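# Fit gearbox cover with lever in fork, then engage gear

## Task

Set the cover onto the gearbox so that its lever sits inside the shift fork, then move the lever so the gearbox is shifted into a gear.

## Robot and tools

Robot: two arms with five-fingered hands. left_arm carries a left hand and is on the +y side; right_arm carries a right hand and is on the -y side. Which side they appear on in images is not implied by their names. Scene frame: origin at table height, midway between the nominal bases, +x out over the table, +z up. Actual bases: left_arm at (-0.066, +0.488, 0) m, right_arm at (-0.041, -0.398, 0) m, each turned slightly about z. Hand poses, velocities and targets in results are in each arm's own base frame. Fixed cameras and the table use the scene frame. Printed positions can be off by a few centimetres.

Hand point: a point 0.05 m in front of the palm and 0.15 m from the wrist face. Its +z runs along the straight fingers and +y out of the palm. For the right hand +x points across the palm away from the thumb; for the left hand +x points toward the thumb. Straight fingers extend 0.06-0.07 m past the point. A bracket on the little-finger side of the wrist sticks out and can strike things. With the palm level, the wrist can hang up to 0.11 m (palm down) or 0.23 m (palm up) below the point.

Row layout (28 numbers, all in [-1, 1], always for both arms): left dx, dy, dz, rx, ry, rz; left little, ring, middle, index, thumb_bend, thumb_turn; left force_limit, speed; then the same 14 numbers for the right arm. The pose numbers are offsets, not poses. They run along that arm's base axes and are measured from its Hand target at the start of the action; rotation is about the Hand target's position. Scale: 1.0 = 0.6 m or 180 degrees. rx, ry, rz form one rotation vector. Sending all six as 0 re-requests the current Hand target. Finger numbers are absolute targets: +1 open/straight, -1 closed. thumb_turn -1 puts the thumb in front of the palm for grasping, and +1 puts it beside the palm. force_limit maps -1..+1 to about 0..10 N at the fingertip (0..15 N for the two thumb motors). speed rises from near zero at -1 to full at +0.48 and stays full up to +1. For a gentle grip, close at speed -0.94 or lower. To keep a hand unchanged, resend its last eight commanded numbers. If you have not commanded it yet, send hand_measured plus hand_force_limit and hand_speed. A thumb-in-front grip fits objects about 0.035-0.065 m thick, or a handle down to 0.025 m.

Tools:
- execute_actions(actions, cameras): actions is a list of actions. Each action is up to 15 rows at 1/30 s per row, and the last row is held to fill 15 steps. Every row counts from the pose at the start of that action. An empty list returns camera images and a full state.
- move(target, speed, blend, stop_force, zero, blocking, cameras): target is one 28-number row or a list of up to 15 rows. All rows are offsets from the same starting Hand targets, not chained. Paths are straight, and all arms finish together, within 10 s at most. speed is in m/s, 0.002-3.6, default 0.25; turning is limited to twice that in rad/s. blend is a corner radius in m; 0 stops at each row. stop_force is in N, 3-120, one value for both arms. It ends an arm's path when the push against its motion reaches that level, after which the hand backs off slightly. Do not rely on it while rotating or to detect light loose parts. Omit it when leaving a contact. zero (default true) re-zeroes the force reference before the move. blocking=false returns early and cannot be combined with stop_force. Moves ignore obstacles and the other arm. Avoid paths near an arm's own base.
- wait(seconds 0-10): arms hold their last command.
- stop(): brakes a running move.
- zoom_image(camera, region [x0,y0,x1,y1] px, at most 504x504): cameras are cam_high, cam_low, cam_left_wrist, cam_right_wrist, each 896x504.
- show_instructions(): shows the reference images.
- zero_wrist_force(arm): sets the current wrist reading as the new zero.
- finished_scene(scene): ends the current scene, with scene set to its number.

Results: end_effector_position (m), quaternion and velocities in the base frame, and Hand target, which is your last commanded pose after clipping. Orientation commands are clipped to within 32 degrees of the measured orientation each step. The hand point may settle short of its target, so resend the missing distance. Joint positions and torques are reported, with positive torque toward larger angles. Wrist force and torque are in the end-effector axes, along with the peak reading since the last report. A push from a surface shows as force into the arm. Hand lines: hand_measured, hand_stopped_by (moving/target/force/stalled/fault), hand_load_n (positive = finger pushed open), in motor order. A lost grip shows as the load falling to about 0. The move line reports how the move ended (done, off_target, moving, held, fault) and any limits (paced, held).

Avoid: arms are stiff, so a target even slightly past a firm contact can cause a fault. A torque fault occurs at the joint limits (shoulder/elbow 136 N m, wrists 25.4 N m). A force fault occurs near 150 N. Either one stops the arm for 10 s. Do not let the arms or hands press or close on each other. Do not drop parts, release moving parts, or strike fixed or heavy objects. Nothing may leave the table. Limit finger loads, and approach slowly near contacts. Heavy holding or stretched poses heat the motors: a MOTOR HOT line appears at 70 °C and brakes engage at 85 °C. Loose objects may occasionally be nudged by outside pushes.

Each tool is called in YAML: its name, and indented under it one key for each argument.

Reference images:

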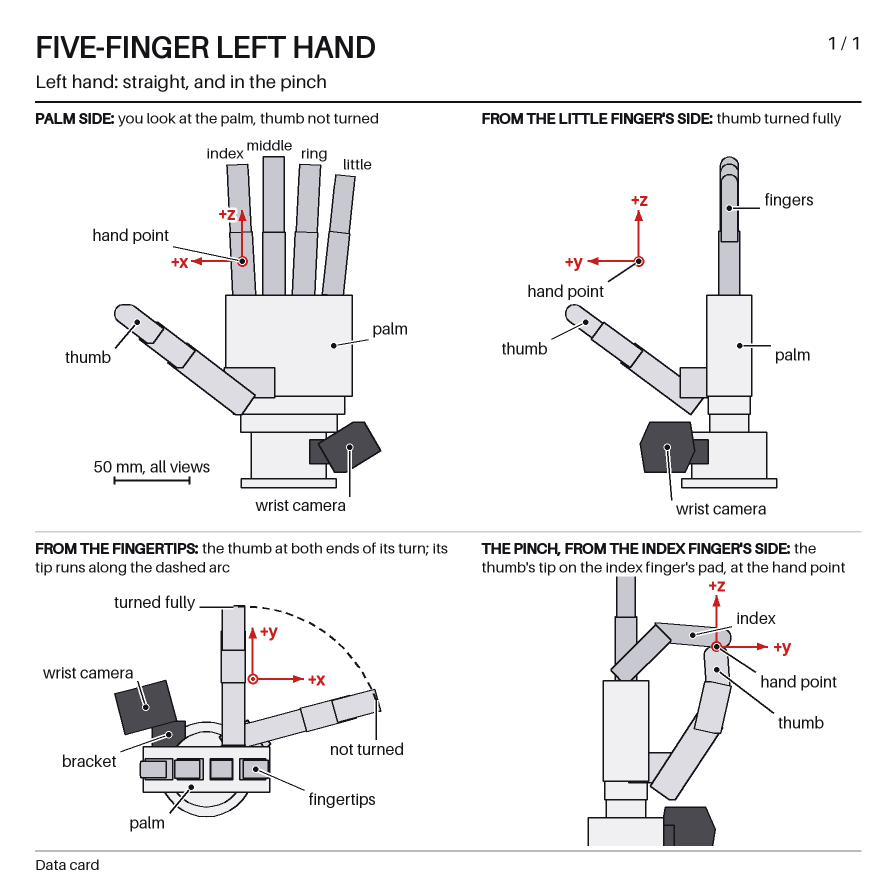

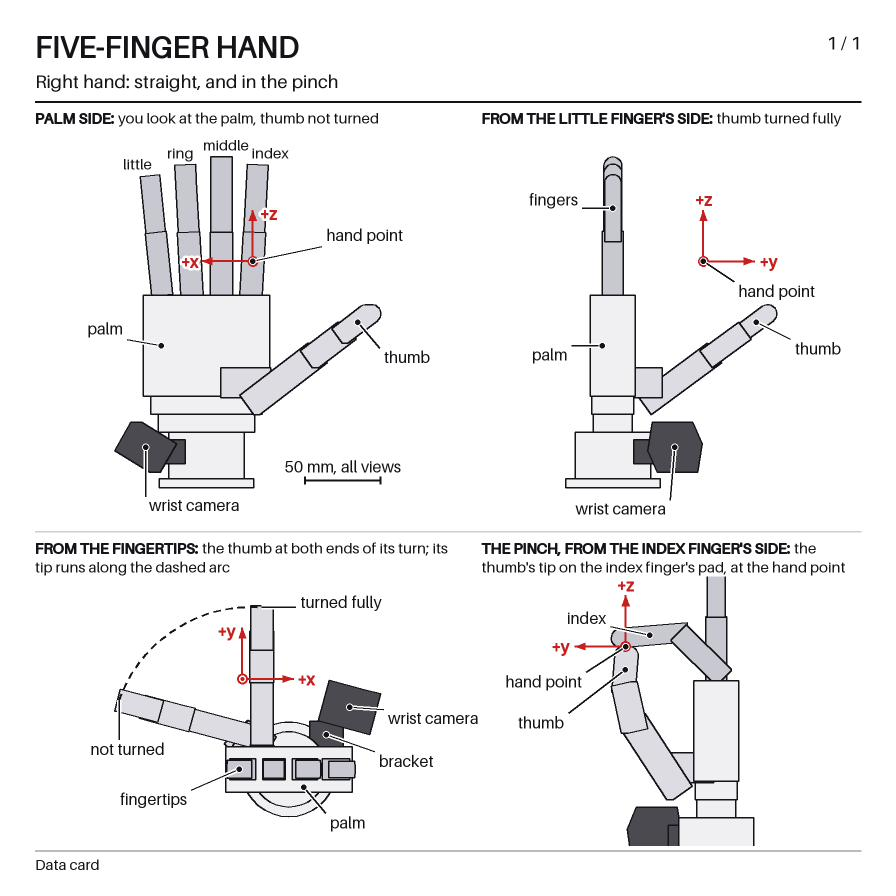

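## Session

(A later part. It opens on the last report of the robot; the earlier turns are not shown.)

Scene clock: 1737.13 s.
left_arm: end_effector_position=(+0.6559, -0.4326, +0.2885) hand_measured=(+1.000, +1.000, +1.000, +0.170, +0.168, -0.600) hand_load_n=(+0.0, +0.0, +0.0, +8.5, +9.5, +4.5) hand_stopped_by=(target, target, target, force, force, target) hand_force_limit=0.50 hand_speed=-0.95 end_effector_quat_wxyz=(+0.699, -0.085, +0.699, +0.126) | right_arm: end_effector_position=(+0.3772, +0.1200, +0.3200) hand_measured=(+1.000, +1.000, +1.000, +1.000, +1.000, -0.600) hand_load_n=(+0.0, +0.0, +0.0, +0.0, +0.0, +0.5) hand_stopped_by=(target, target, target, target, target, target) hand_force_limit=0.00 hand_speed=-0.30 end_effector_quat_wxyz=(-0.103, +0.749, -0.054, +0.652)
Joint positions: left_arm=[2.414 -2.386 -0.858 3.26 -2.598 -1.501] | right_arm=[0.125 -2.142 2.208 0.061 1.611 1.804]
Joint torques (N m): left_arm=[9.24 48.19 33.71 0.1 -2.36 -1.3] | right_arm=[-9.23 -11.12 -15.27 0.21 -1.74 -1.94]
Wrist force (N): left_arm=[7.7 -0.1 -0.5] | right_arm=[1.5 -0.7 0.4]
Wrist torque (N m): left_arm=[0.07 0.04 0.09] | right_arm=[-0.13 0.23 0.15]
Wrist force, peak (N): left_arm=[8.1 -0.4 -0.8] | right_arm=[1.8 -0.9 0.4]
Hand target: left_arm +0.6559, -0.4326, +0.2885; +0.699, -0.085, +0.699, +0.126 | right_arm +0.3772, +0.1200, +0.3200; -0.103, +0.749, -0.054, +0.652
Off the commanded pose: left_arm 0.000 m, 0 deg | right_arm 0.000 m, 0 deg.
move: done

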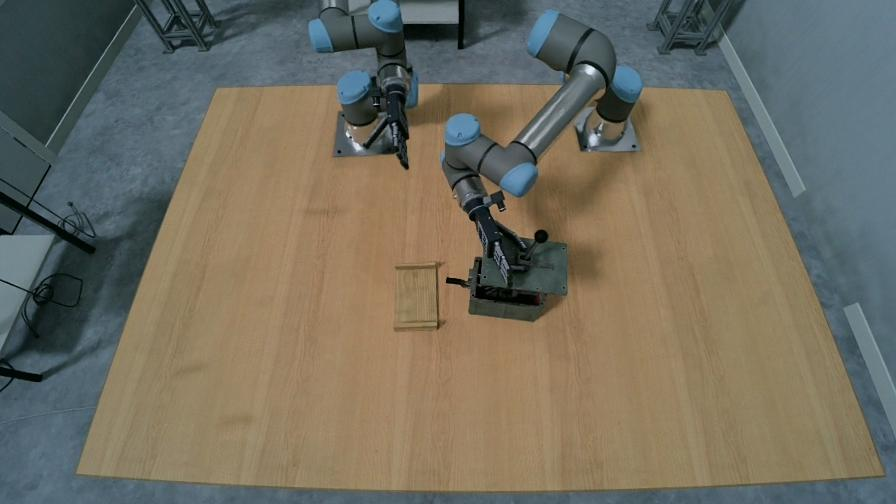

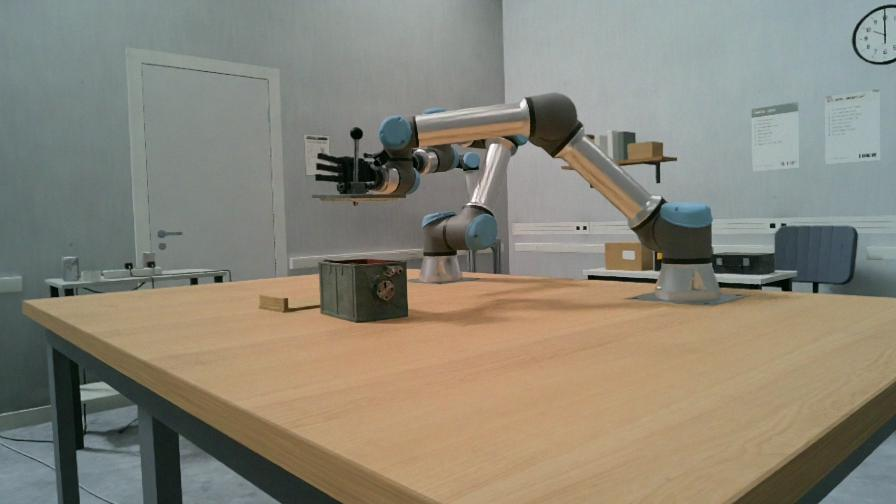

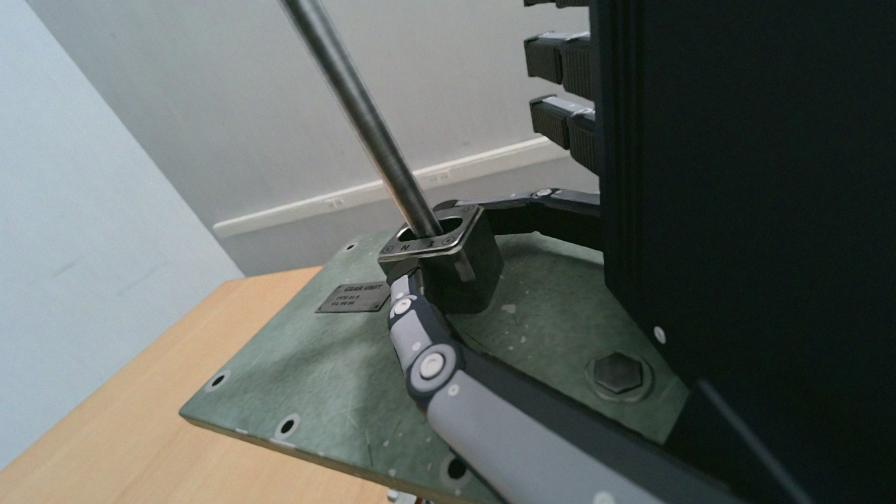

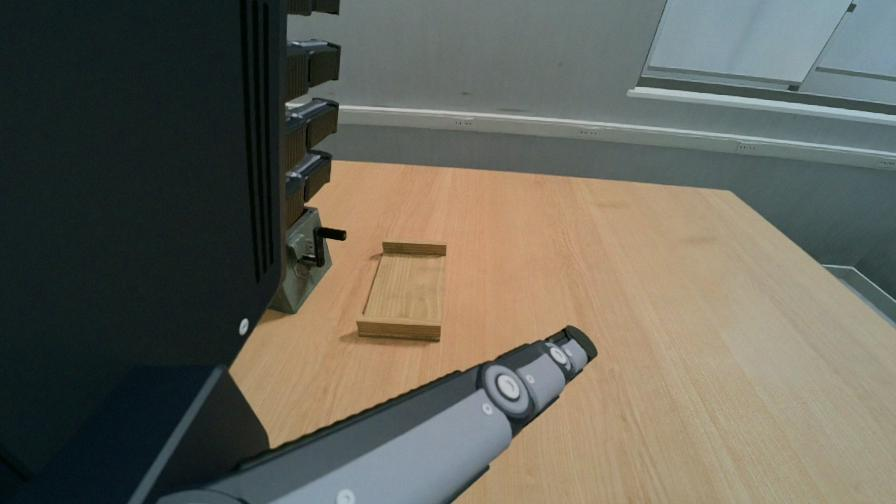

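move:
  target:
    - [-0.035,-0.05,-0.1333,0,0,0,1,1,1,-0.6,-0.5,-0.6,0.5,-0.95,0,0,0,0,0,0,1,1,1,1,1,-0.6,0,-0.3]
  speed: 0.07
  cameras: ["all"]

zoom_image:
  camera: "cam_high"
  region: [450, 215, 590, 330]

zoom_image:
  camera: "cam_low"
  region: [290, 150, 440, 330]

Scene clock: 1790.10 s.
left_arm: end_effector_position=(+0.6417, -0.4528, +0.2346) hand_measured=(+1.000, +1.000, +1.000, +0.170, +0.168, -0.600) hand_load_n=(+0.0, +0.0, +0.0, +9.0, +9.5, +4.5) hand_stopped_by=(target, target, target, force, force, target) hand_force_limit=0.50 hand_speed=-0.95 end_effector_quat_wxyz=(+0.698, -0.085, +0.699, +0.126) | right_arm: end_effector_position=(+0.3772, +0.1200, +0.3200) hand_measured=(+1.000, +1.000, +1.000, +1.000, +1.000, -0.600) hand_load_n=(+0.0, +0.0, +0.0, +0.0, +0.0, +0.0) hand_stopped_by=(target, target, target, target, target, target) hand_force_limit=0.00 hand_speed=-0.30 end_effector_quat_wxyz=(-0.103, +0.749, -0.054, +0.652)
Joint positions: left_arm=[2.38 -2.435 -0.909 3.358 -2.633 -1.501] | right_arm=[0.125 -2.142 2.208 0.061 1.611 1.804]
Joint torques (N m): left_arm=[9.31 65.75 33.85 0.11 2.39 1.87] | right_arm=[-9.84 -11.36 -15.99 0.38 -1.93 -1.74]
Wrist force (N): left_arm=[7.6 0.1 -0.6] | right_arm=[1.7 -0.8 0.5]
Wrist torque (N m): left_arm=[0.13 0.05 0.11] | right_arm=[-0.14 0.20 0.16]
Wrist force, peak (N): left_arm=[11.5 -1.7 -1.8] | right_arm=[1.8 -0.9 0.7]
Hand target: left_arm +0.6418, -0.4527, +0.2348; +0.698, -0.086, +0.699, +0.126 (not the last commanded pose) | right_arm +0.3772, +0.1200, +0.3200; -0.103, +0.749, -0.054, +0.652
Off the commanded pose: left_arm 0.029 m, 0 deg | right_arm 0.000 m, 0 deg.
move: held (left_arm; a check stopped the path); limits=held
pose unreachable (left arm): on one or more control steps of this call, first in action 0 (counted from 0), this arm could not follow its commanded pose, so it was not sent that pose on those steps. It may still have moved: this result reports where it is.
cause: moving toward the commanded pose would bring two parts of the arm too close to each other (joints 4 (wrist 1) to 6 (wrist 3) lie between them).

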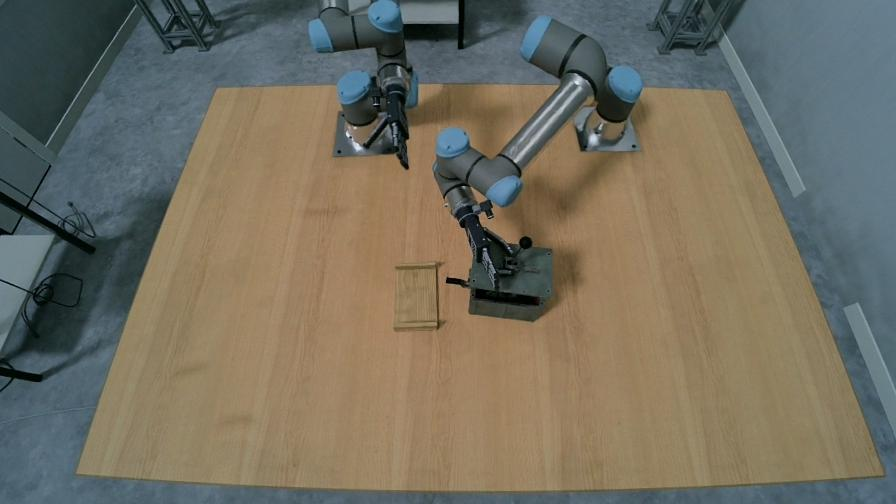

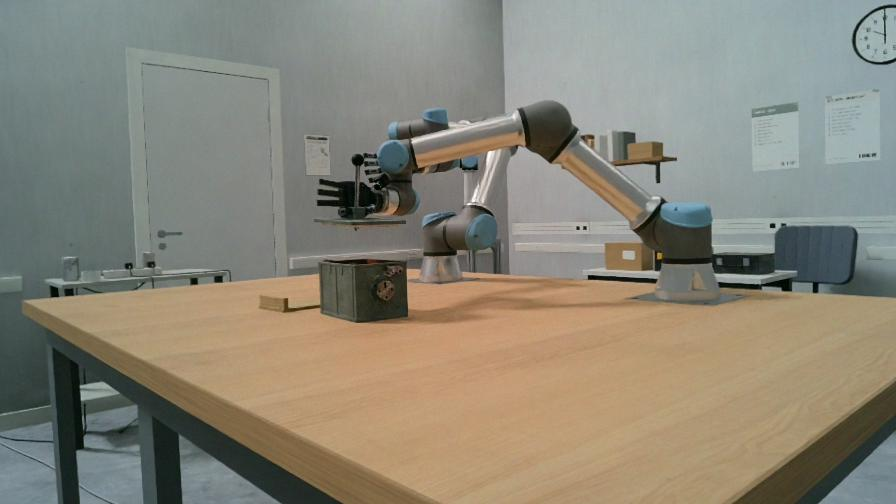

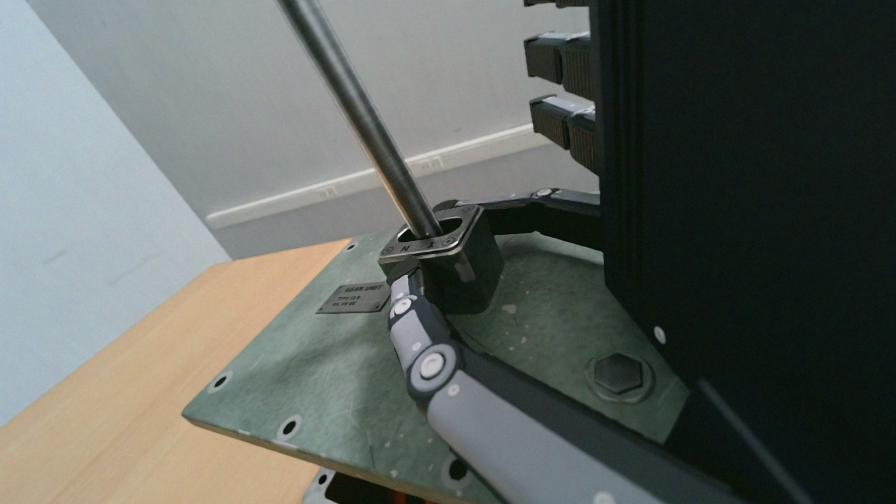

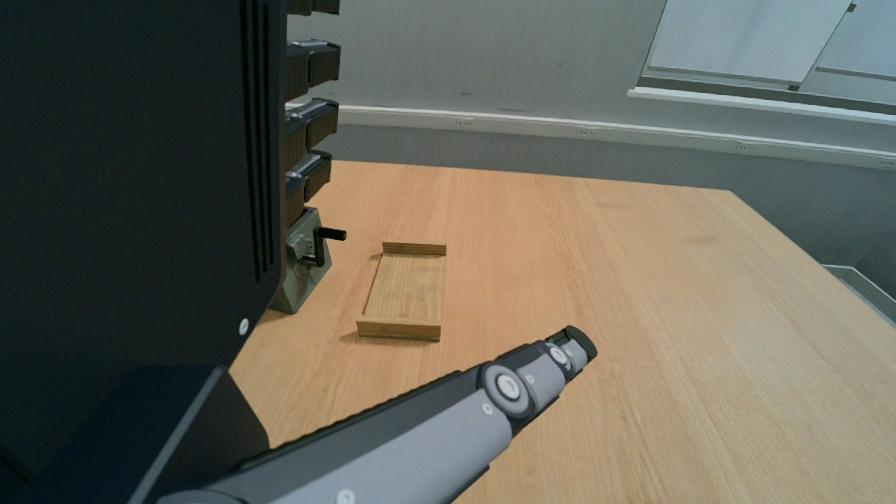

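Scaled by 3.600 from the camera's 896x504 image, which has a finer 1280x720 frame.

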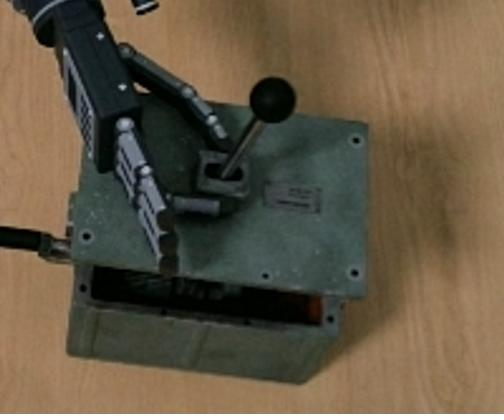

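Scaled by 2.800 from the camera's 896x504 image, which has a finer 1280x720 frame.

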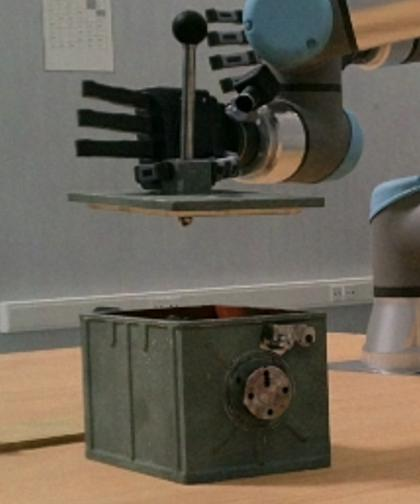

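move:
  target:
    - [-0.005,0,-0.05,0,0,-0.0025,1,1,1,-0.6,-0.5,-0.6,0.5,-0.95,0,0,0,0,0,0,1,1,1,1,1,-0.6,0,-0.3]
  speed: 0.05
  cameras: ["cam_high","cam_low","cam_left_wrist"]

zoom_image:
  camera: "cam_high"
  region: [450, 215, 590, 330]

zoom_image:
  camera: "cam_low"
  region: [290, 150, 440, 330]

Scene clock: 1840.43 s.
left_arm: end_effector_position=(+0.6388, -0.4527, +0.2048) hand_measured=(+1.000, +1.000, +1.000, +0.170, +0.168, -0.600) hand_load_n=(+0.0, +0.0, +0.0, +9.0, +9.5, +4.5) hand_stopped_by=(target, target, target, force, force, target) hand_force_limit=0.50 hand_speed=-0.95 end_effector_quat_wxyz=(+0.699, -0.083, +0.700, +0.123) | right_arm: end_effector_position=(+0.3772, +0.1200, +0.3200) hand_measured=(+1.000, +1.000, +1.000, +1.000, +1.000, -0.600) hand_load_n=(+0.0, +0.0, +0.0, +0.0, +0.0, +0.5) hand_stopped_by=(target, target, target, target, target, target) hand_force_limit=0.00 hand_speed=-0.30 end_effector_quat_wxyz=(-0.103, +0.749, -0.054, +0.652)
Joint positions: left_arm=[2.377 -2.444 -0.969 3.428 -2.627 -1.501] | right_arm=[0.125 -2.142 2.208 0.061 1.611 1.804]
Joint torques (N m): left_arm=[-10.3 48.39 12.13 2.89 2.59 3] | right_arm=[-9.56 -9.97 -14.06 0.4 -1.9 -1.54]
Wrist force (N): left_arm=[7.9 0.0 -0.7] | right_arm=[1.7 -0.7 0.2]
Wrist torque (N m): left_arm=[0.11 0.03 0.09] | right_arm=[-0.12 0.20 0.16]
Wrist force, peak (N): left_arm=[8.5 0.0 -0.6] | right_arm=[1.7 -1.1 0.4]
Hand target: left_arm +0.6388, -0.4527, +0.2048; +0.699, -0.083, +0.700, +0.123 | right_arm +0.3772, +0.1200, +0.3200; -0.103, +0.749, -0.054, +0.652
Off the commanded pose: left_arm 0.000 m, 0 deg | right_arm 0.000 m, 0 deg.
move: done
Images, in order (width x height): cam_high 896x504, cam_low 896x504, cam_left_wrist 896x504.

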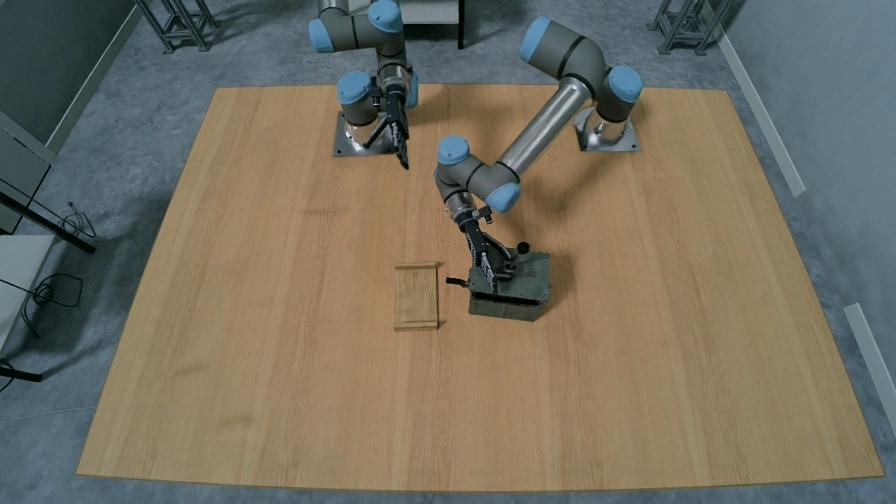

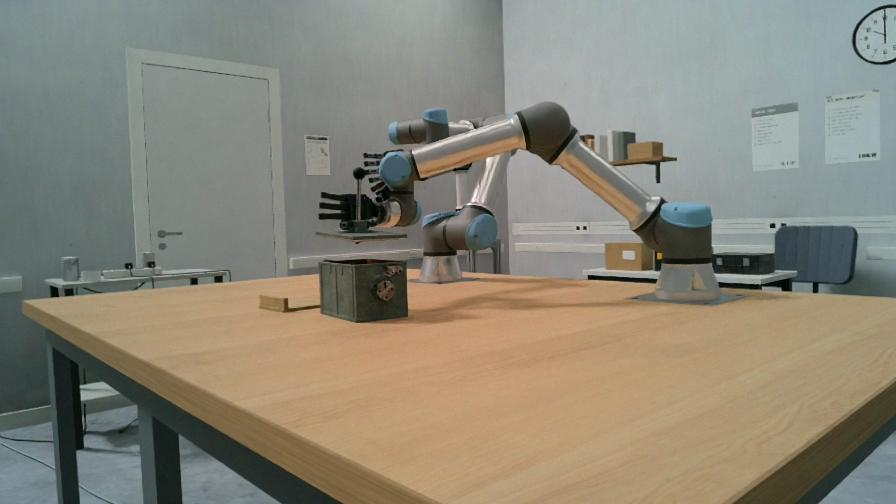

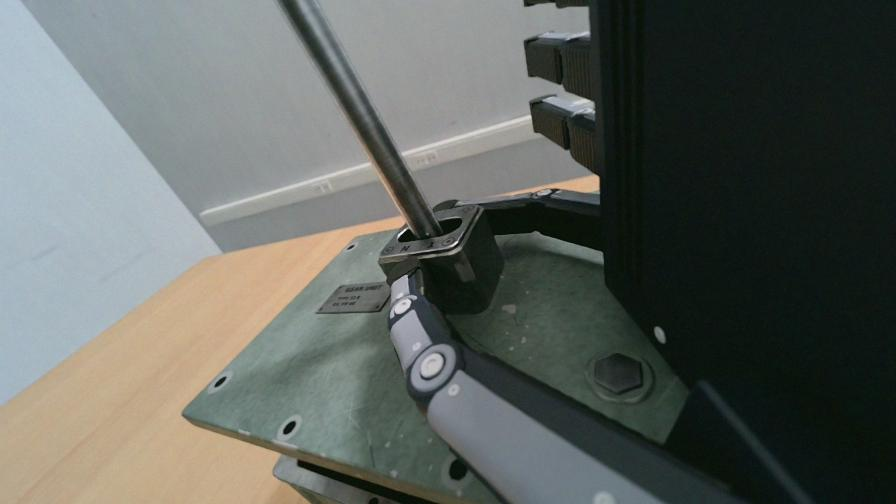

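Scaled by 3.600 from the camera's 896x504 image, which has a finer 1280x720 frame.

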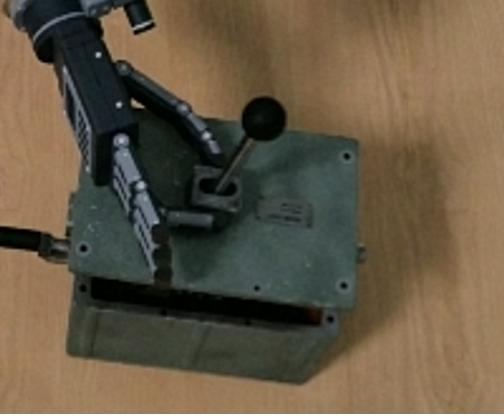

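Scaled by 2.800 from the camera's 896x504 image, which has a finer 1280x720 frame.

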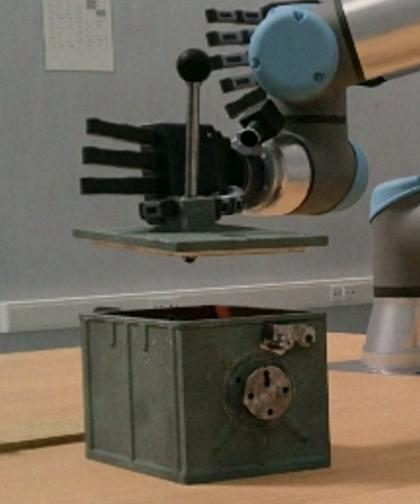

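zoom_image:
  camera: "cam_low"
  region: [305, 215, 425, 335]

zoom_image:
  camera: "cam_left_wrist"
  region: [150, 150, 654, 504]

Scaled by 4.200 from the camera's 896x504 image, which has a finer 1280x720 frame.

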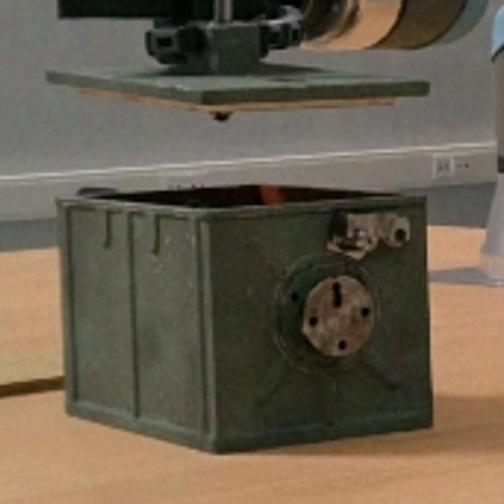

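Scaled by 1.000.

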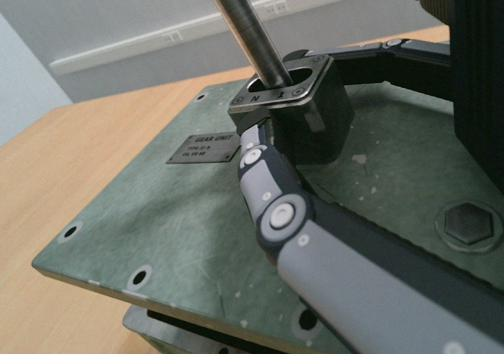

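move:
  target:
    - [0,0,0,0.0192,-0.003,0,1,1,1,-0.6,-0.5,-0.6,0.5,-0.95,0,0,0,0,0,0,1,1,1,1,1,-0.6,0,-0.3]
  speed: 0.05
  cameras: ["cam_high","cam_low","cam_left_wrist"]

zoom_image:
  camera: "cam_low"
  region: [305, 215, 425, 335]

zoom_image:
  camera: "cam_high"
  region: [460, 235, 560, 330]

Scene clock: 1881.60 s.
left_arm: end_effector_position=(+0.6388, -0.4527, +0.2048) hand_measured=(+1.000, +1.000, +1.000, +0.170, +0.168, -0.600) hand_load_n=(+0.0, +0.0, +0.0, +9.0, +9.0, +4.5) hand_stopped_by=(target, target, target, force, force, target) hand_force_limit=0.50 hand_speed=-0.95 end_effector_quat_wxyz=(+0.704, -0.062, +0.692, +0.144) | right_arm: end_effector_position=(+0.3772, +0.1200, +0.3200) hand_measured=(+1.000, +1.000, +1.000, +1.000, +1.000, -0.600) hand_load_n=(+0.0, +0.0, +0.0, +0.0, +0.0, +0.5) hand_stopped_by=(target, target, target, target, target, target) hand_force_limit=0.00 hand_speed=-0.30 end_effector_quat_wxyz=(-0.103, +0.749, -0.054, +0.652)
Joint positions: left_arm=[2.376 -2.441 -1.003 3.512 -2.627 -1.4] | right_arm=[0.125 -2.142 2.208 0.061 1.611 1.804]
Joint torques (N m): left_arm=[-10.77 65.39 14.45 2.75 2.66 3.3] | right_arm=[-7.92 -10.51 -15.44 0.42 -1.7 -1.55]
Wrist force (N): left_arm=[7.4 -0.5 -0.7] | right_arm=[1.5 -0.8 0.5]
Wrist torque (N m): left_arm=[0.08 0.08 0.00] | right_arm=[-0.15 0.22 0.15]
Wrist force, peak (N): left_arm=[8.1 0.1 -0.3] | right_arm=[1.8 -1.0 0.2]
Hand target: left_arm +0.6388, -0.4527, +0.2048; +0.704, -0.062, +0.692, +0.144 | right_arm +0.3772, +0.1200, +0.3200; -0.103, +0.749, -0.054, +0.652
Off the commanded pose: left_arm 0.000 m, 0 deg | right_arm 0.000 m, 0 deg.
move: done
Images, in order (width x height): cam_high 896x504, cam_low 896x504, cam_left_wrist 896x504.

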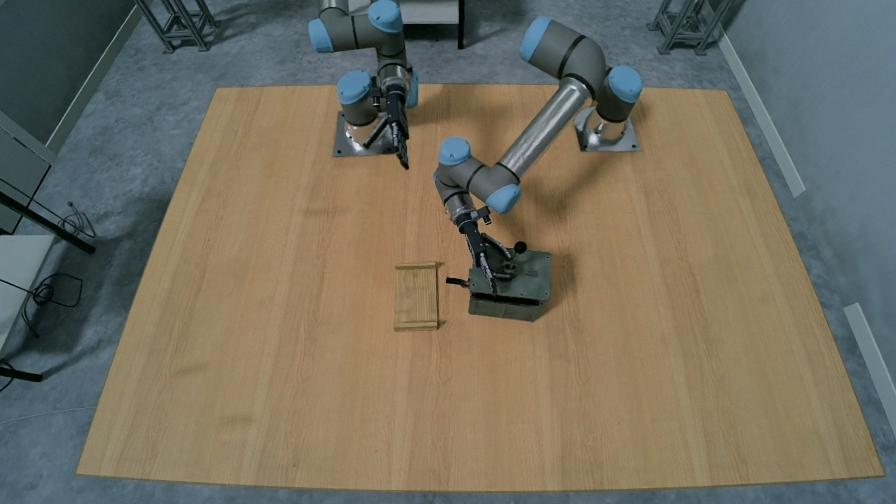

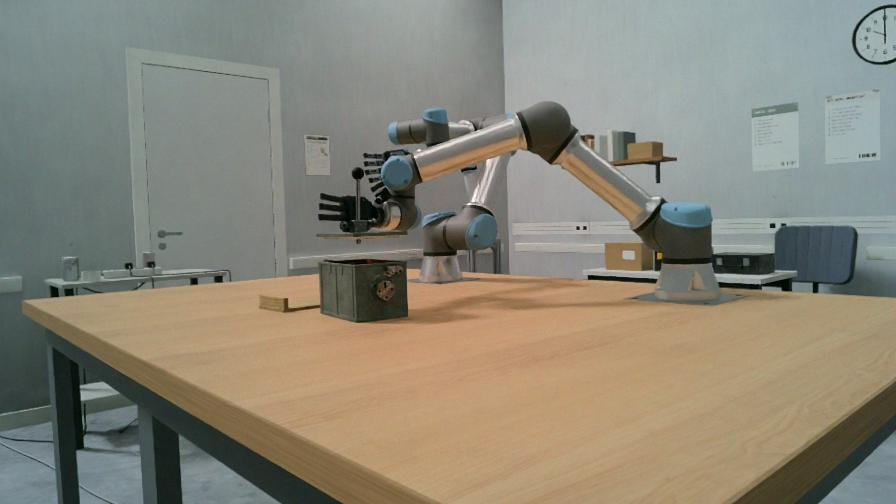

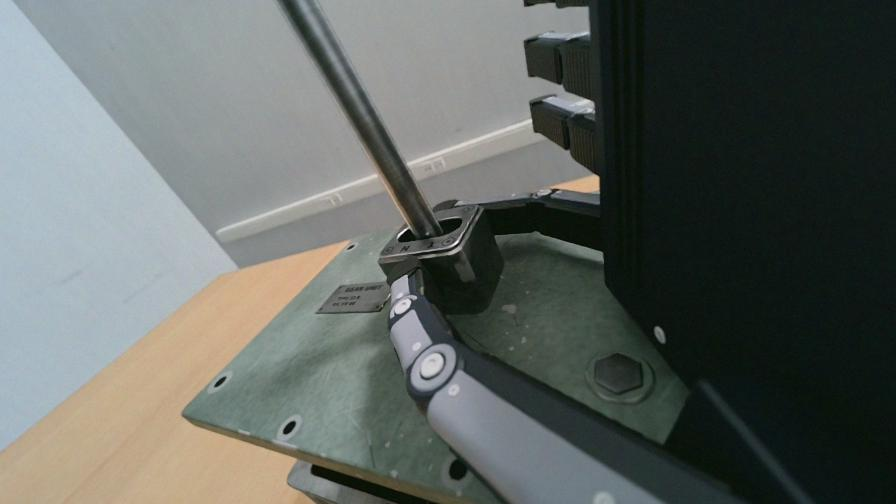

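Scaled by 4.200 from the camera's 896x504 image, which has a finer 1280x720 frame.

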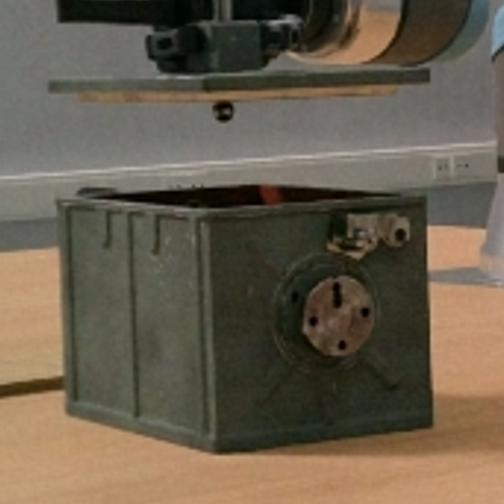

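Scaled by 5.040 from the camera's 896x504 image, which has a finer 1280x720 frame.

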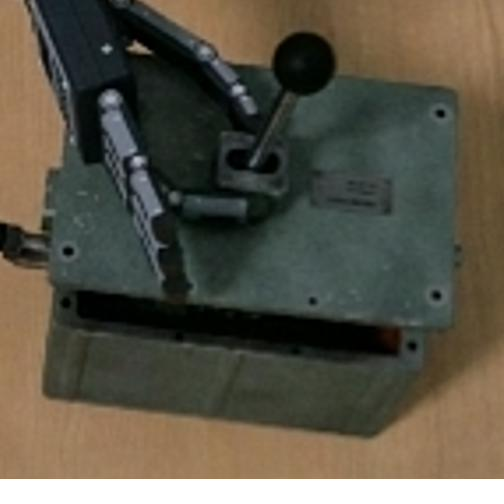

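move:
  target:
    - [-0.0068,-0.004,-0.05,0,0,-0.0028,1,1,1,-0.6,-0.5,-0.6,0.5,-0.95,0,0,0,0,0,0,1,1,1,1,1,-0.6,0,-0.3]
  speed: 0.05
  stop_force: 6
  cameras: ["cam_high","cam_low","cam_left_wrist"]

zoom_image:
  camera: "cam_low"
  region: [305, 215, 425, 335]

zoom_image:
  camera: "cam_high"
  region: [460, 235, 560, 330]

Scene clock: 1916.90 s.
left_arm: end_effector_position=(+0.6347, -0.4551, +0.1748) hand_measured=(+1.000, +1.000, +1.000, +0.170, +0.168, -0.600) hand_load_n=(+0.0, +0.0, +0.0, +9.0, +9.5, +4.5) hand_stopped_by=(target, target, target, force, force, target) hand_force_limit=0.50 hand_speed=-0.95 end_effector_quat_wxyz=(+0.705, -0.059, +0.693, +0.141) | right_arm: end_effector_position=(+0.3772, +0.1200, +0.3200) hand_measured=(+1.000, +1.000, +1.000, +1.000, +1.000, -0.600) hand_load_n=(+0.0, +0.0, +0.0, +0.0, +0.0, +0.5) hand_stopped_by=(target, target, target, target, target, target) hand_force_limit=0.00 hand_speed=-0.30 end_effector_quat_wxyz=(-0.103, +0.749, -0.054, +0.652)
Joint positions: left_arm=[2.37 -2.461 -1.047 3.575 -2.624 -1.4] | right_arm=[0.125 -2.142 2.208 0.061 1.611 1.804]
Joint torques (N m): left_arm=[-10.49 48.2 12.93 2.96 2.56 3.07] | right_arm=[-8.28 -10.21 -16.16 0.36 -1.49 -1.39]
Wrist force (N): left_arm=[7.6 -0.6 -0.6] | right_arm=[1.6 -0.9 0.4]
Wrist torque (N m): left_arm=[0.07 0.07 0.09] | right_arm=[-0.17 0.21 0.15]
Wrist force, peak (N): left_arm=[8.2 -0.8 -0.8] | right_arm=[1.9 -0.8 0.4]
Hand target: left_arm +0.6347, -0.4551, +0.1748; +0.705, -0.059, +0.693, +0.141 | right_arm +0.3772, +0.1200, +0.3200; -0.103, +0.749, -0.054, +0.652
Off the commanded pose: left_arm 0.000 m, 0 deg | right_arm 0.000 m, 0 deg.
move: done
Images, in order (width x height): cam_high 896x504, cam_low 896x504, cam_left_wrist 896x504.

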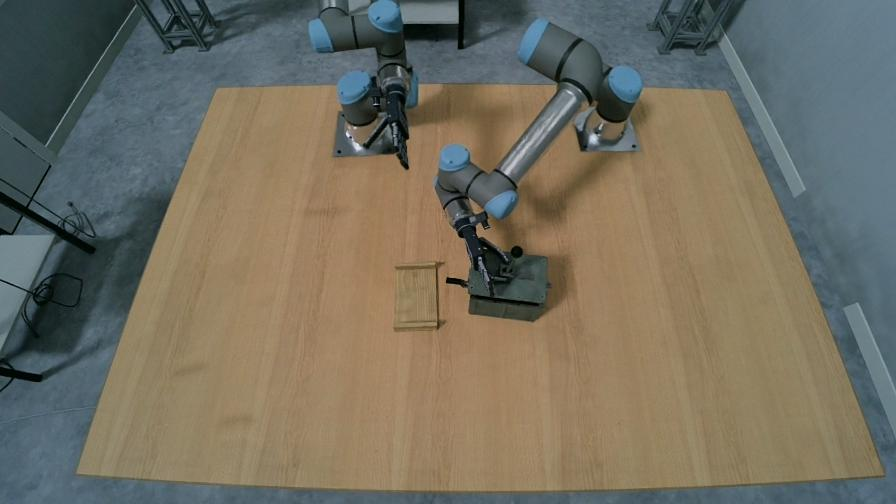

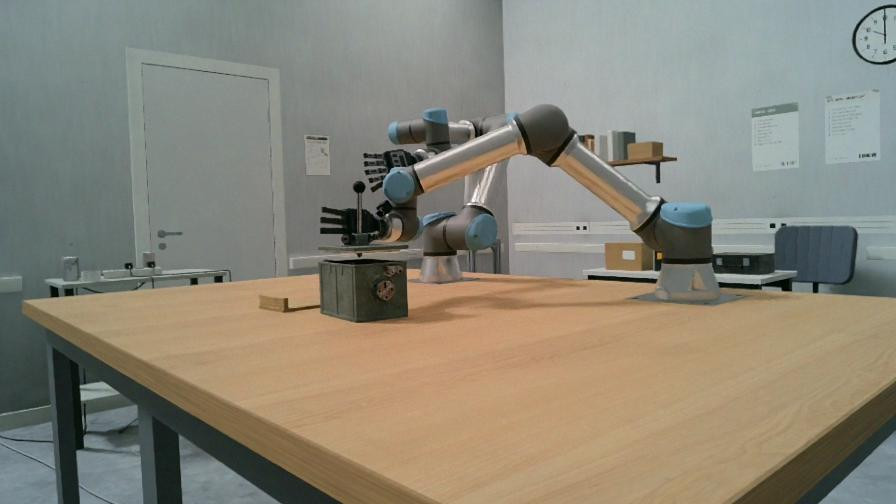

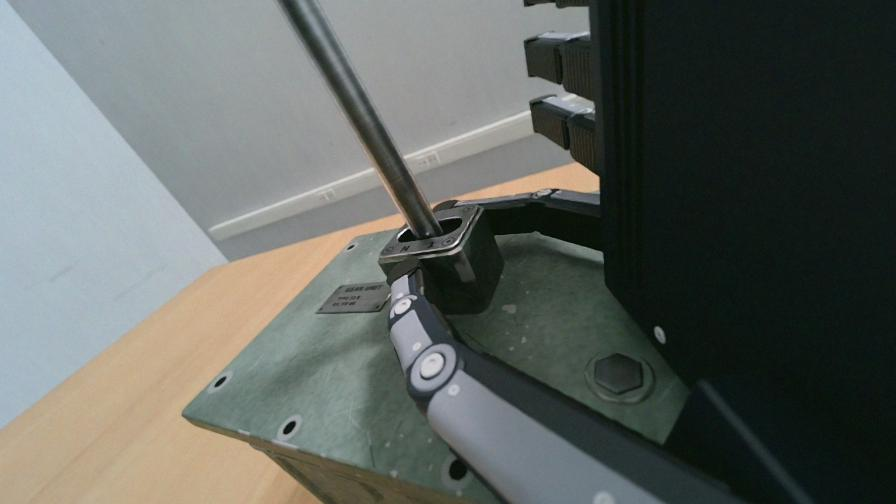

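Scaled by 4.200 from the camera's 896x504 image, which has a finer 1280x720 frame.

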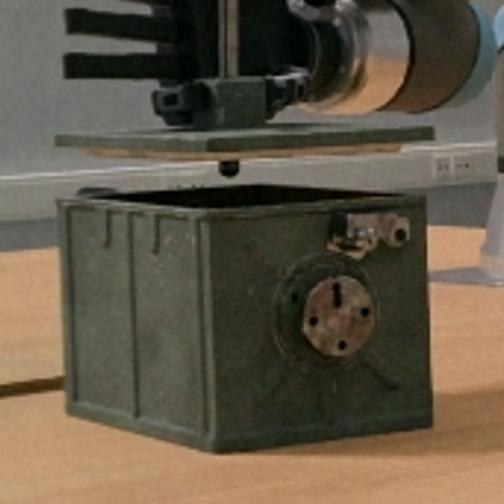

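Scaled by 5.040 from the camera's 896x504 image, which has a finer 1280x720 frame.

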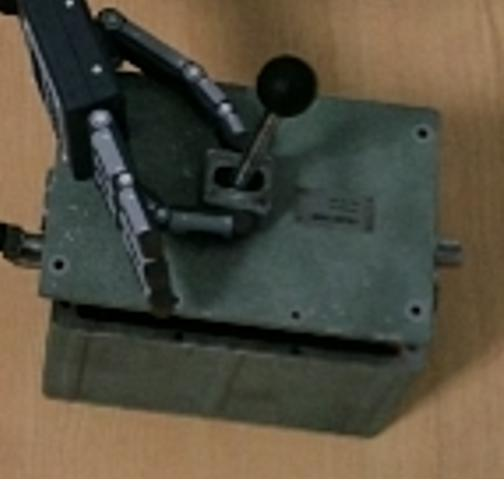

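zoom_image:
  camera: "cam_low"
  region: [312, 240, 372, 275]

zoom_image:
  camera: "cam_low"
  region: [362, 240, 422, 275]

zoom_image:
  camera: "cam_left_wrist"
  region: [160, 360, 520, 504]

Scaled by 8.400 from the camera's 896x504 image, which has a finer 1280x720 frame.

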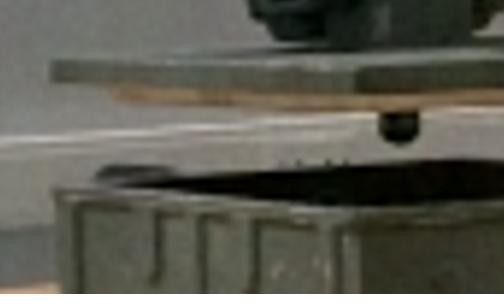

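Scaled by 8.400 from the camera's 896x504 image, which has a finer 1280x720 frame.

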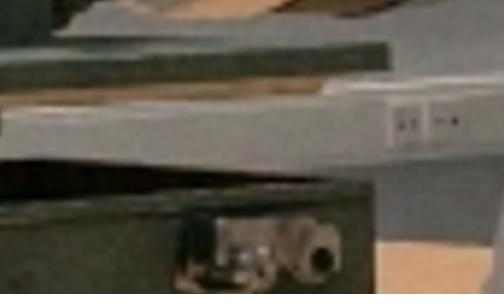

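Scaled by 1.400 from the camera's 896x504 image, which has a finer 1280x720 frame.

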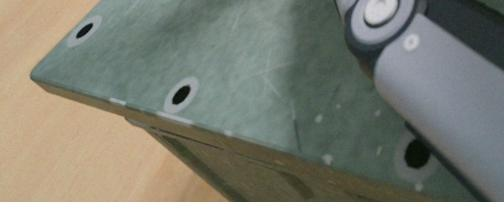

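move:
  target:
    - [0.0083,0.01,-0.0167,0,0,0,1,1,1,-0.6,-0.5,-0.6,0.5,-0.95,0,0,0,0,0,0,1,1,1,1,1,-0.6,0,-0.3]
  speed: 0.05
  stop_force: 6
  cameras: ["cam_high","cam_low","cam_left_wrist"]

zoom_image:
  camera: "cam_low"
  region: [312, 240, 372, 275]

zoom_image:
  camera: "cam_low"
  region: [362, 240, 422, 275]

zoom_image:
  camera: "cam_left_wrist"
  region: [160, 360, 520, 504]

zoom_image:
  camera: "cam_high"
  region: [460, 235, 560, 330]

Scene clock: 2040.60 s.
left_arm: end_effector_position=(+0.6397, -0.4491, +0.1648) hand_measured=(+1.000, +1.000, +1.000, +0.170, +0.168, -0.600) hand_load_n=(+0.0, +0.0, +0.0, +9.0, +9.5, +4.5) hand_stopped_by=(target, target, target, force, force, target) hand_force_limit=0.50 hand_speed=-0.95 end_effector_quat_wxyz=(+0.705, -0.059, +0.693, +0.141) | right_arm: end_effector_position=(+0.3772, +0.1200, +0.3200) hand_measured=(+1.000, +1.000, +1.000, +1.000, +1.000, -0.600) hand_load_n=(+0.0, +0.0, +0.0, +0.0, +0.0, +0.5) hand_stopped_by=(target, target, target, target, target, target) hand_force_limit=0.00 hand_speed=-0.30 end_effector_quat_wxyz=(-0.103, +0.749, -0.054, +0.652)
Joint positions: left_arm=[2.381 -2.466 -1.064 3.597 -2.612 -1.401] | right_arm=[0.125 -2.142 2.208 0.061 1.611 1.804]
Joint torques (N m): left_arm=[10.07 48.27 13.07 2.92 2.65 1.01] | right_arm=[-7.98 -9.22 -13.87 0.49 -1.51 -1.5]
Wrist force (N): left_arm=[7.6 -0.5 -0.6] | right_arm=[1.3 -0.8 0.3]
Wrist torque (N m): left_arm=[0.08 0.07 0.19] | right_arm=[-0.16 0.25 0.13]
Wrist force, peak (N): left_arm=[8.0 -0.5 -0.5] | right_arm=[1.6 -1.0 0.4]
Hand target: left_arm +0.6397, -0.4491, +0.1648; +0.705, -0.059, +0.693, +0.141 | right_arm +0.3772, +0.1200, +0.3200; -0.103, +0.749, -0.054, +0.652
Off the commanded pose: left_arm 0.000 m, 0 deg | right_arm 0.000 m, 0 deg.
move: done
Images, in order (width x height): cam_high 896x504, cam_low 896x504, cam_left_wrist 896x504.

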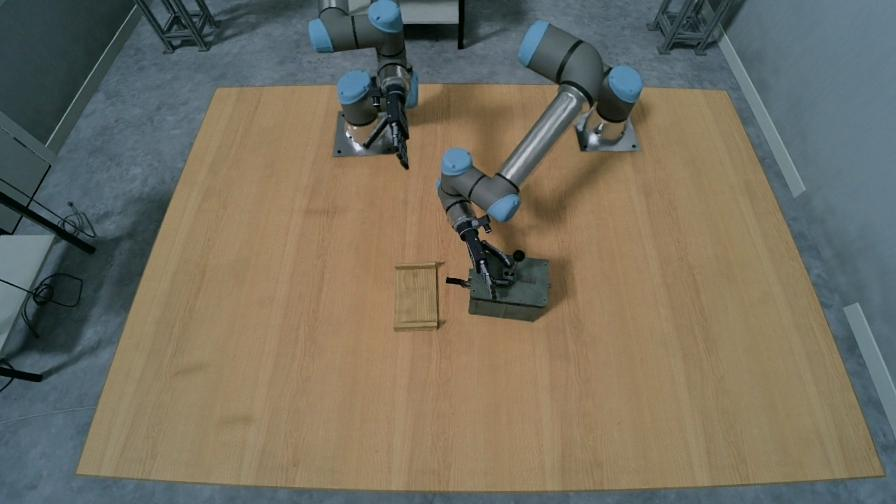

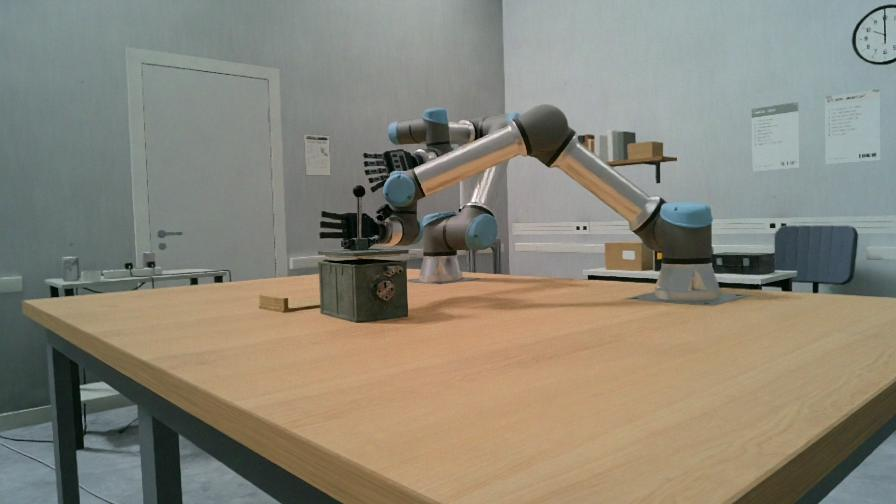

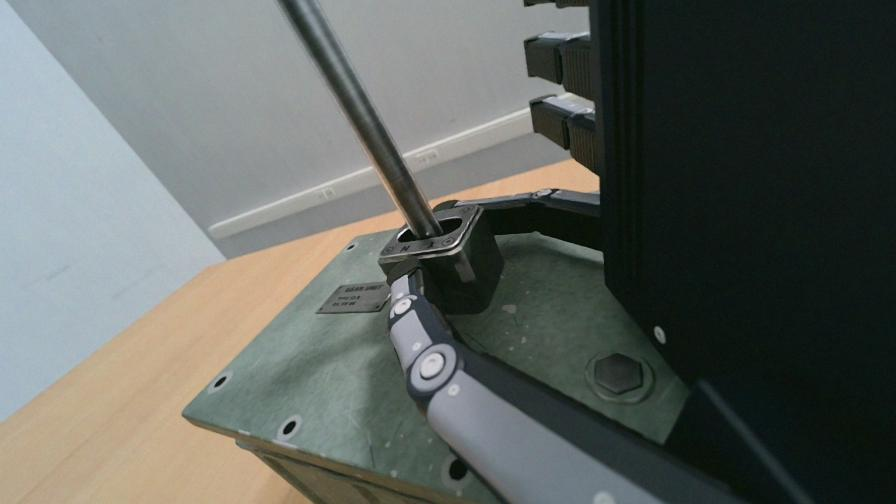

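Scaled by 8.400 from the camera's 896x504 image, which has a finer 1280x720 frame.

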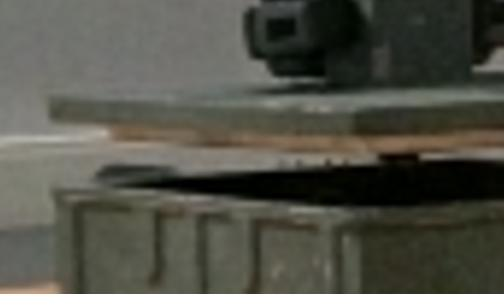

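Scaled by 8.400 from the camera's 896x504 image, which has a finer 1280x720 frame.

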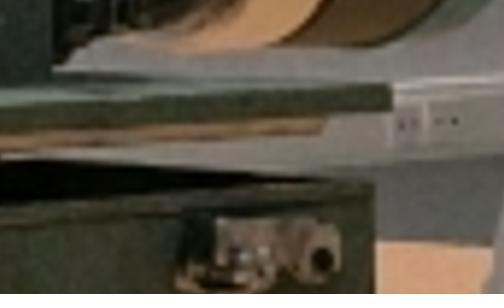

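Scaled by 1.400 from the camera's 896x504 image, which has a finer 1280x720 frame.

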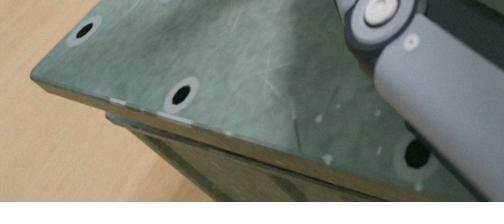

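Scaled by 5.040 from the camera's 896x504 image, which has a finer 1280x720 frame.

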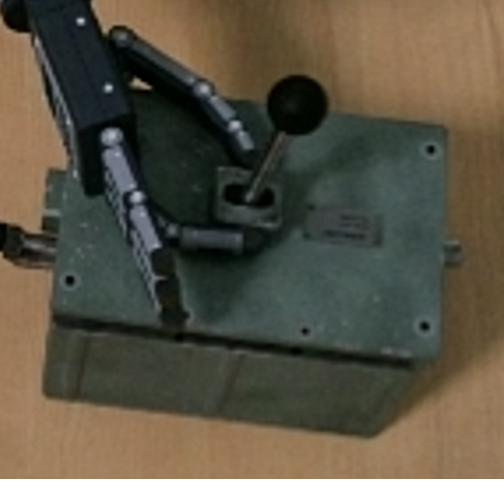

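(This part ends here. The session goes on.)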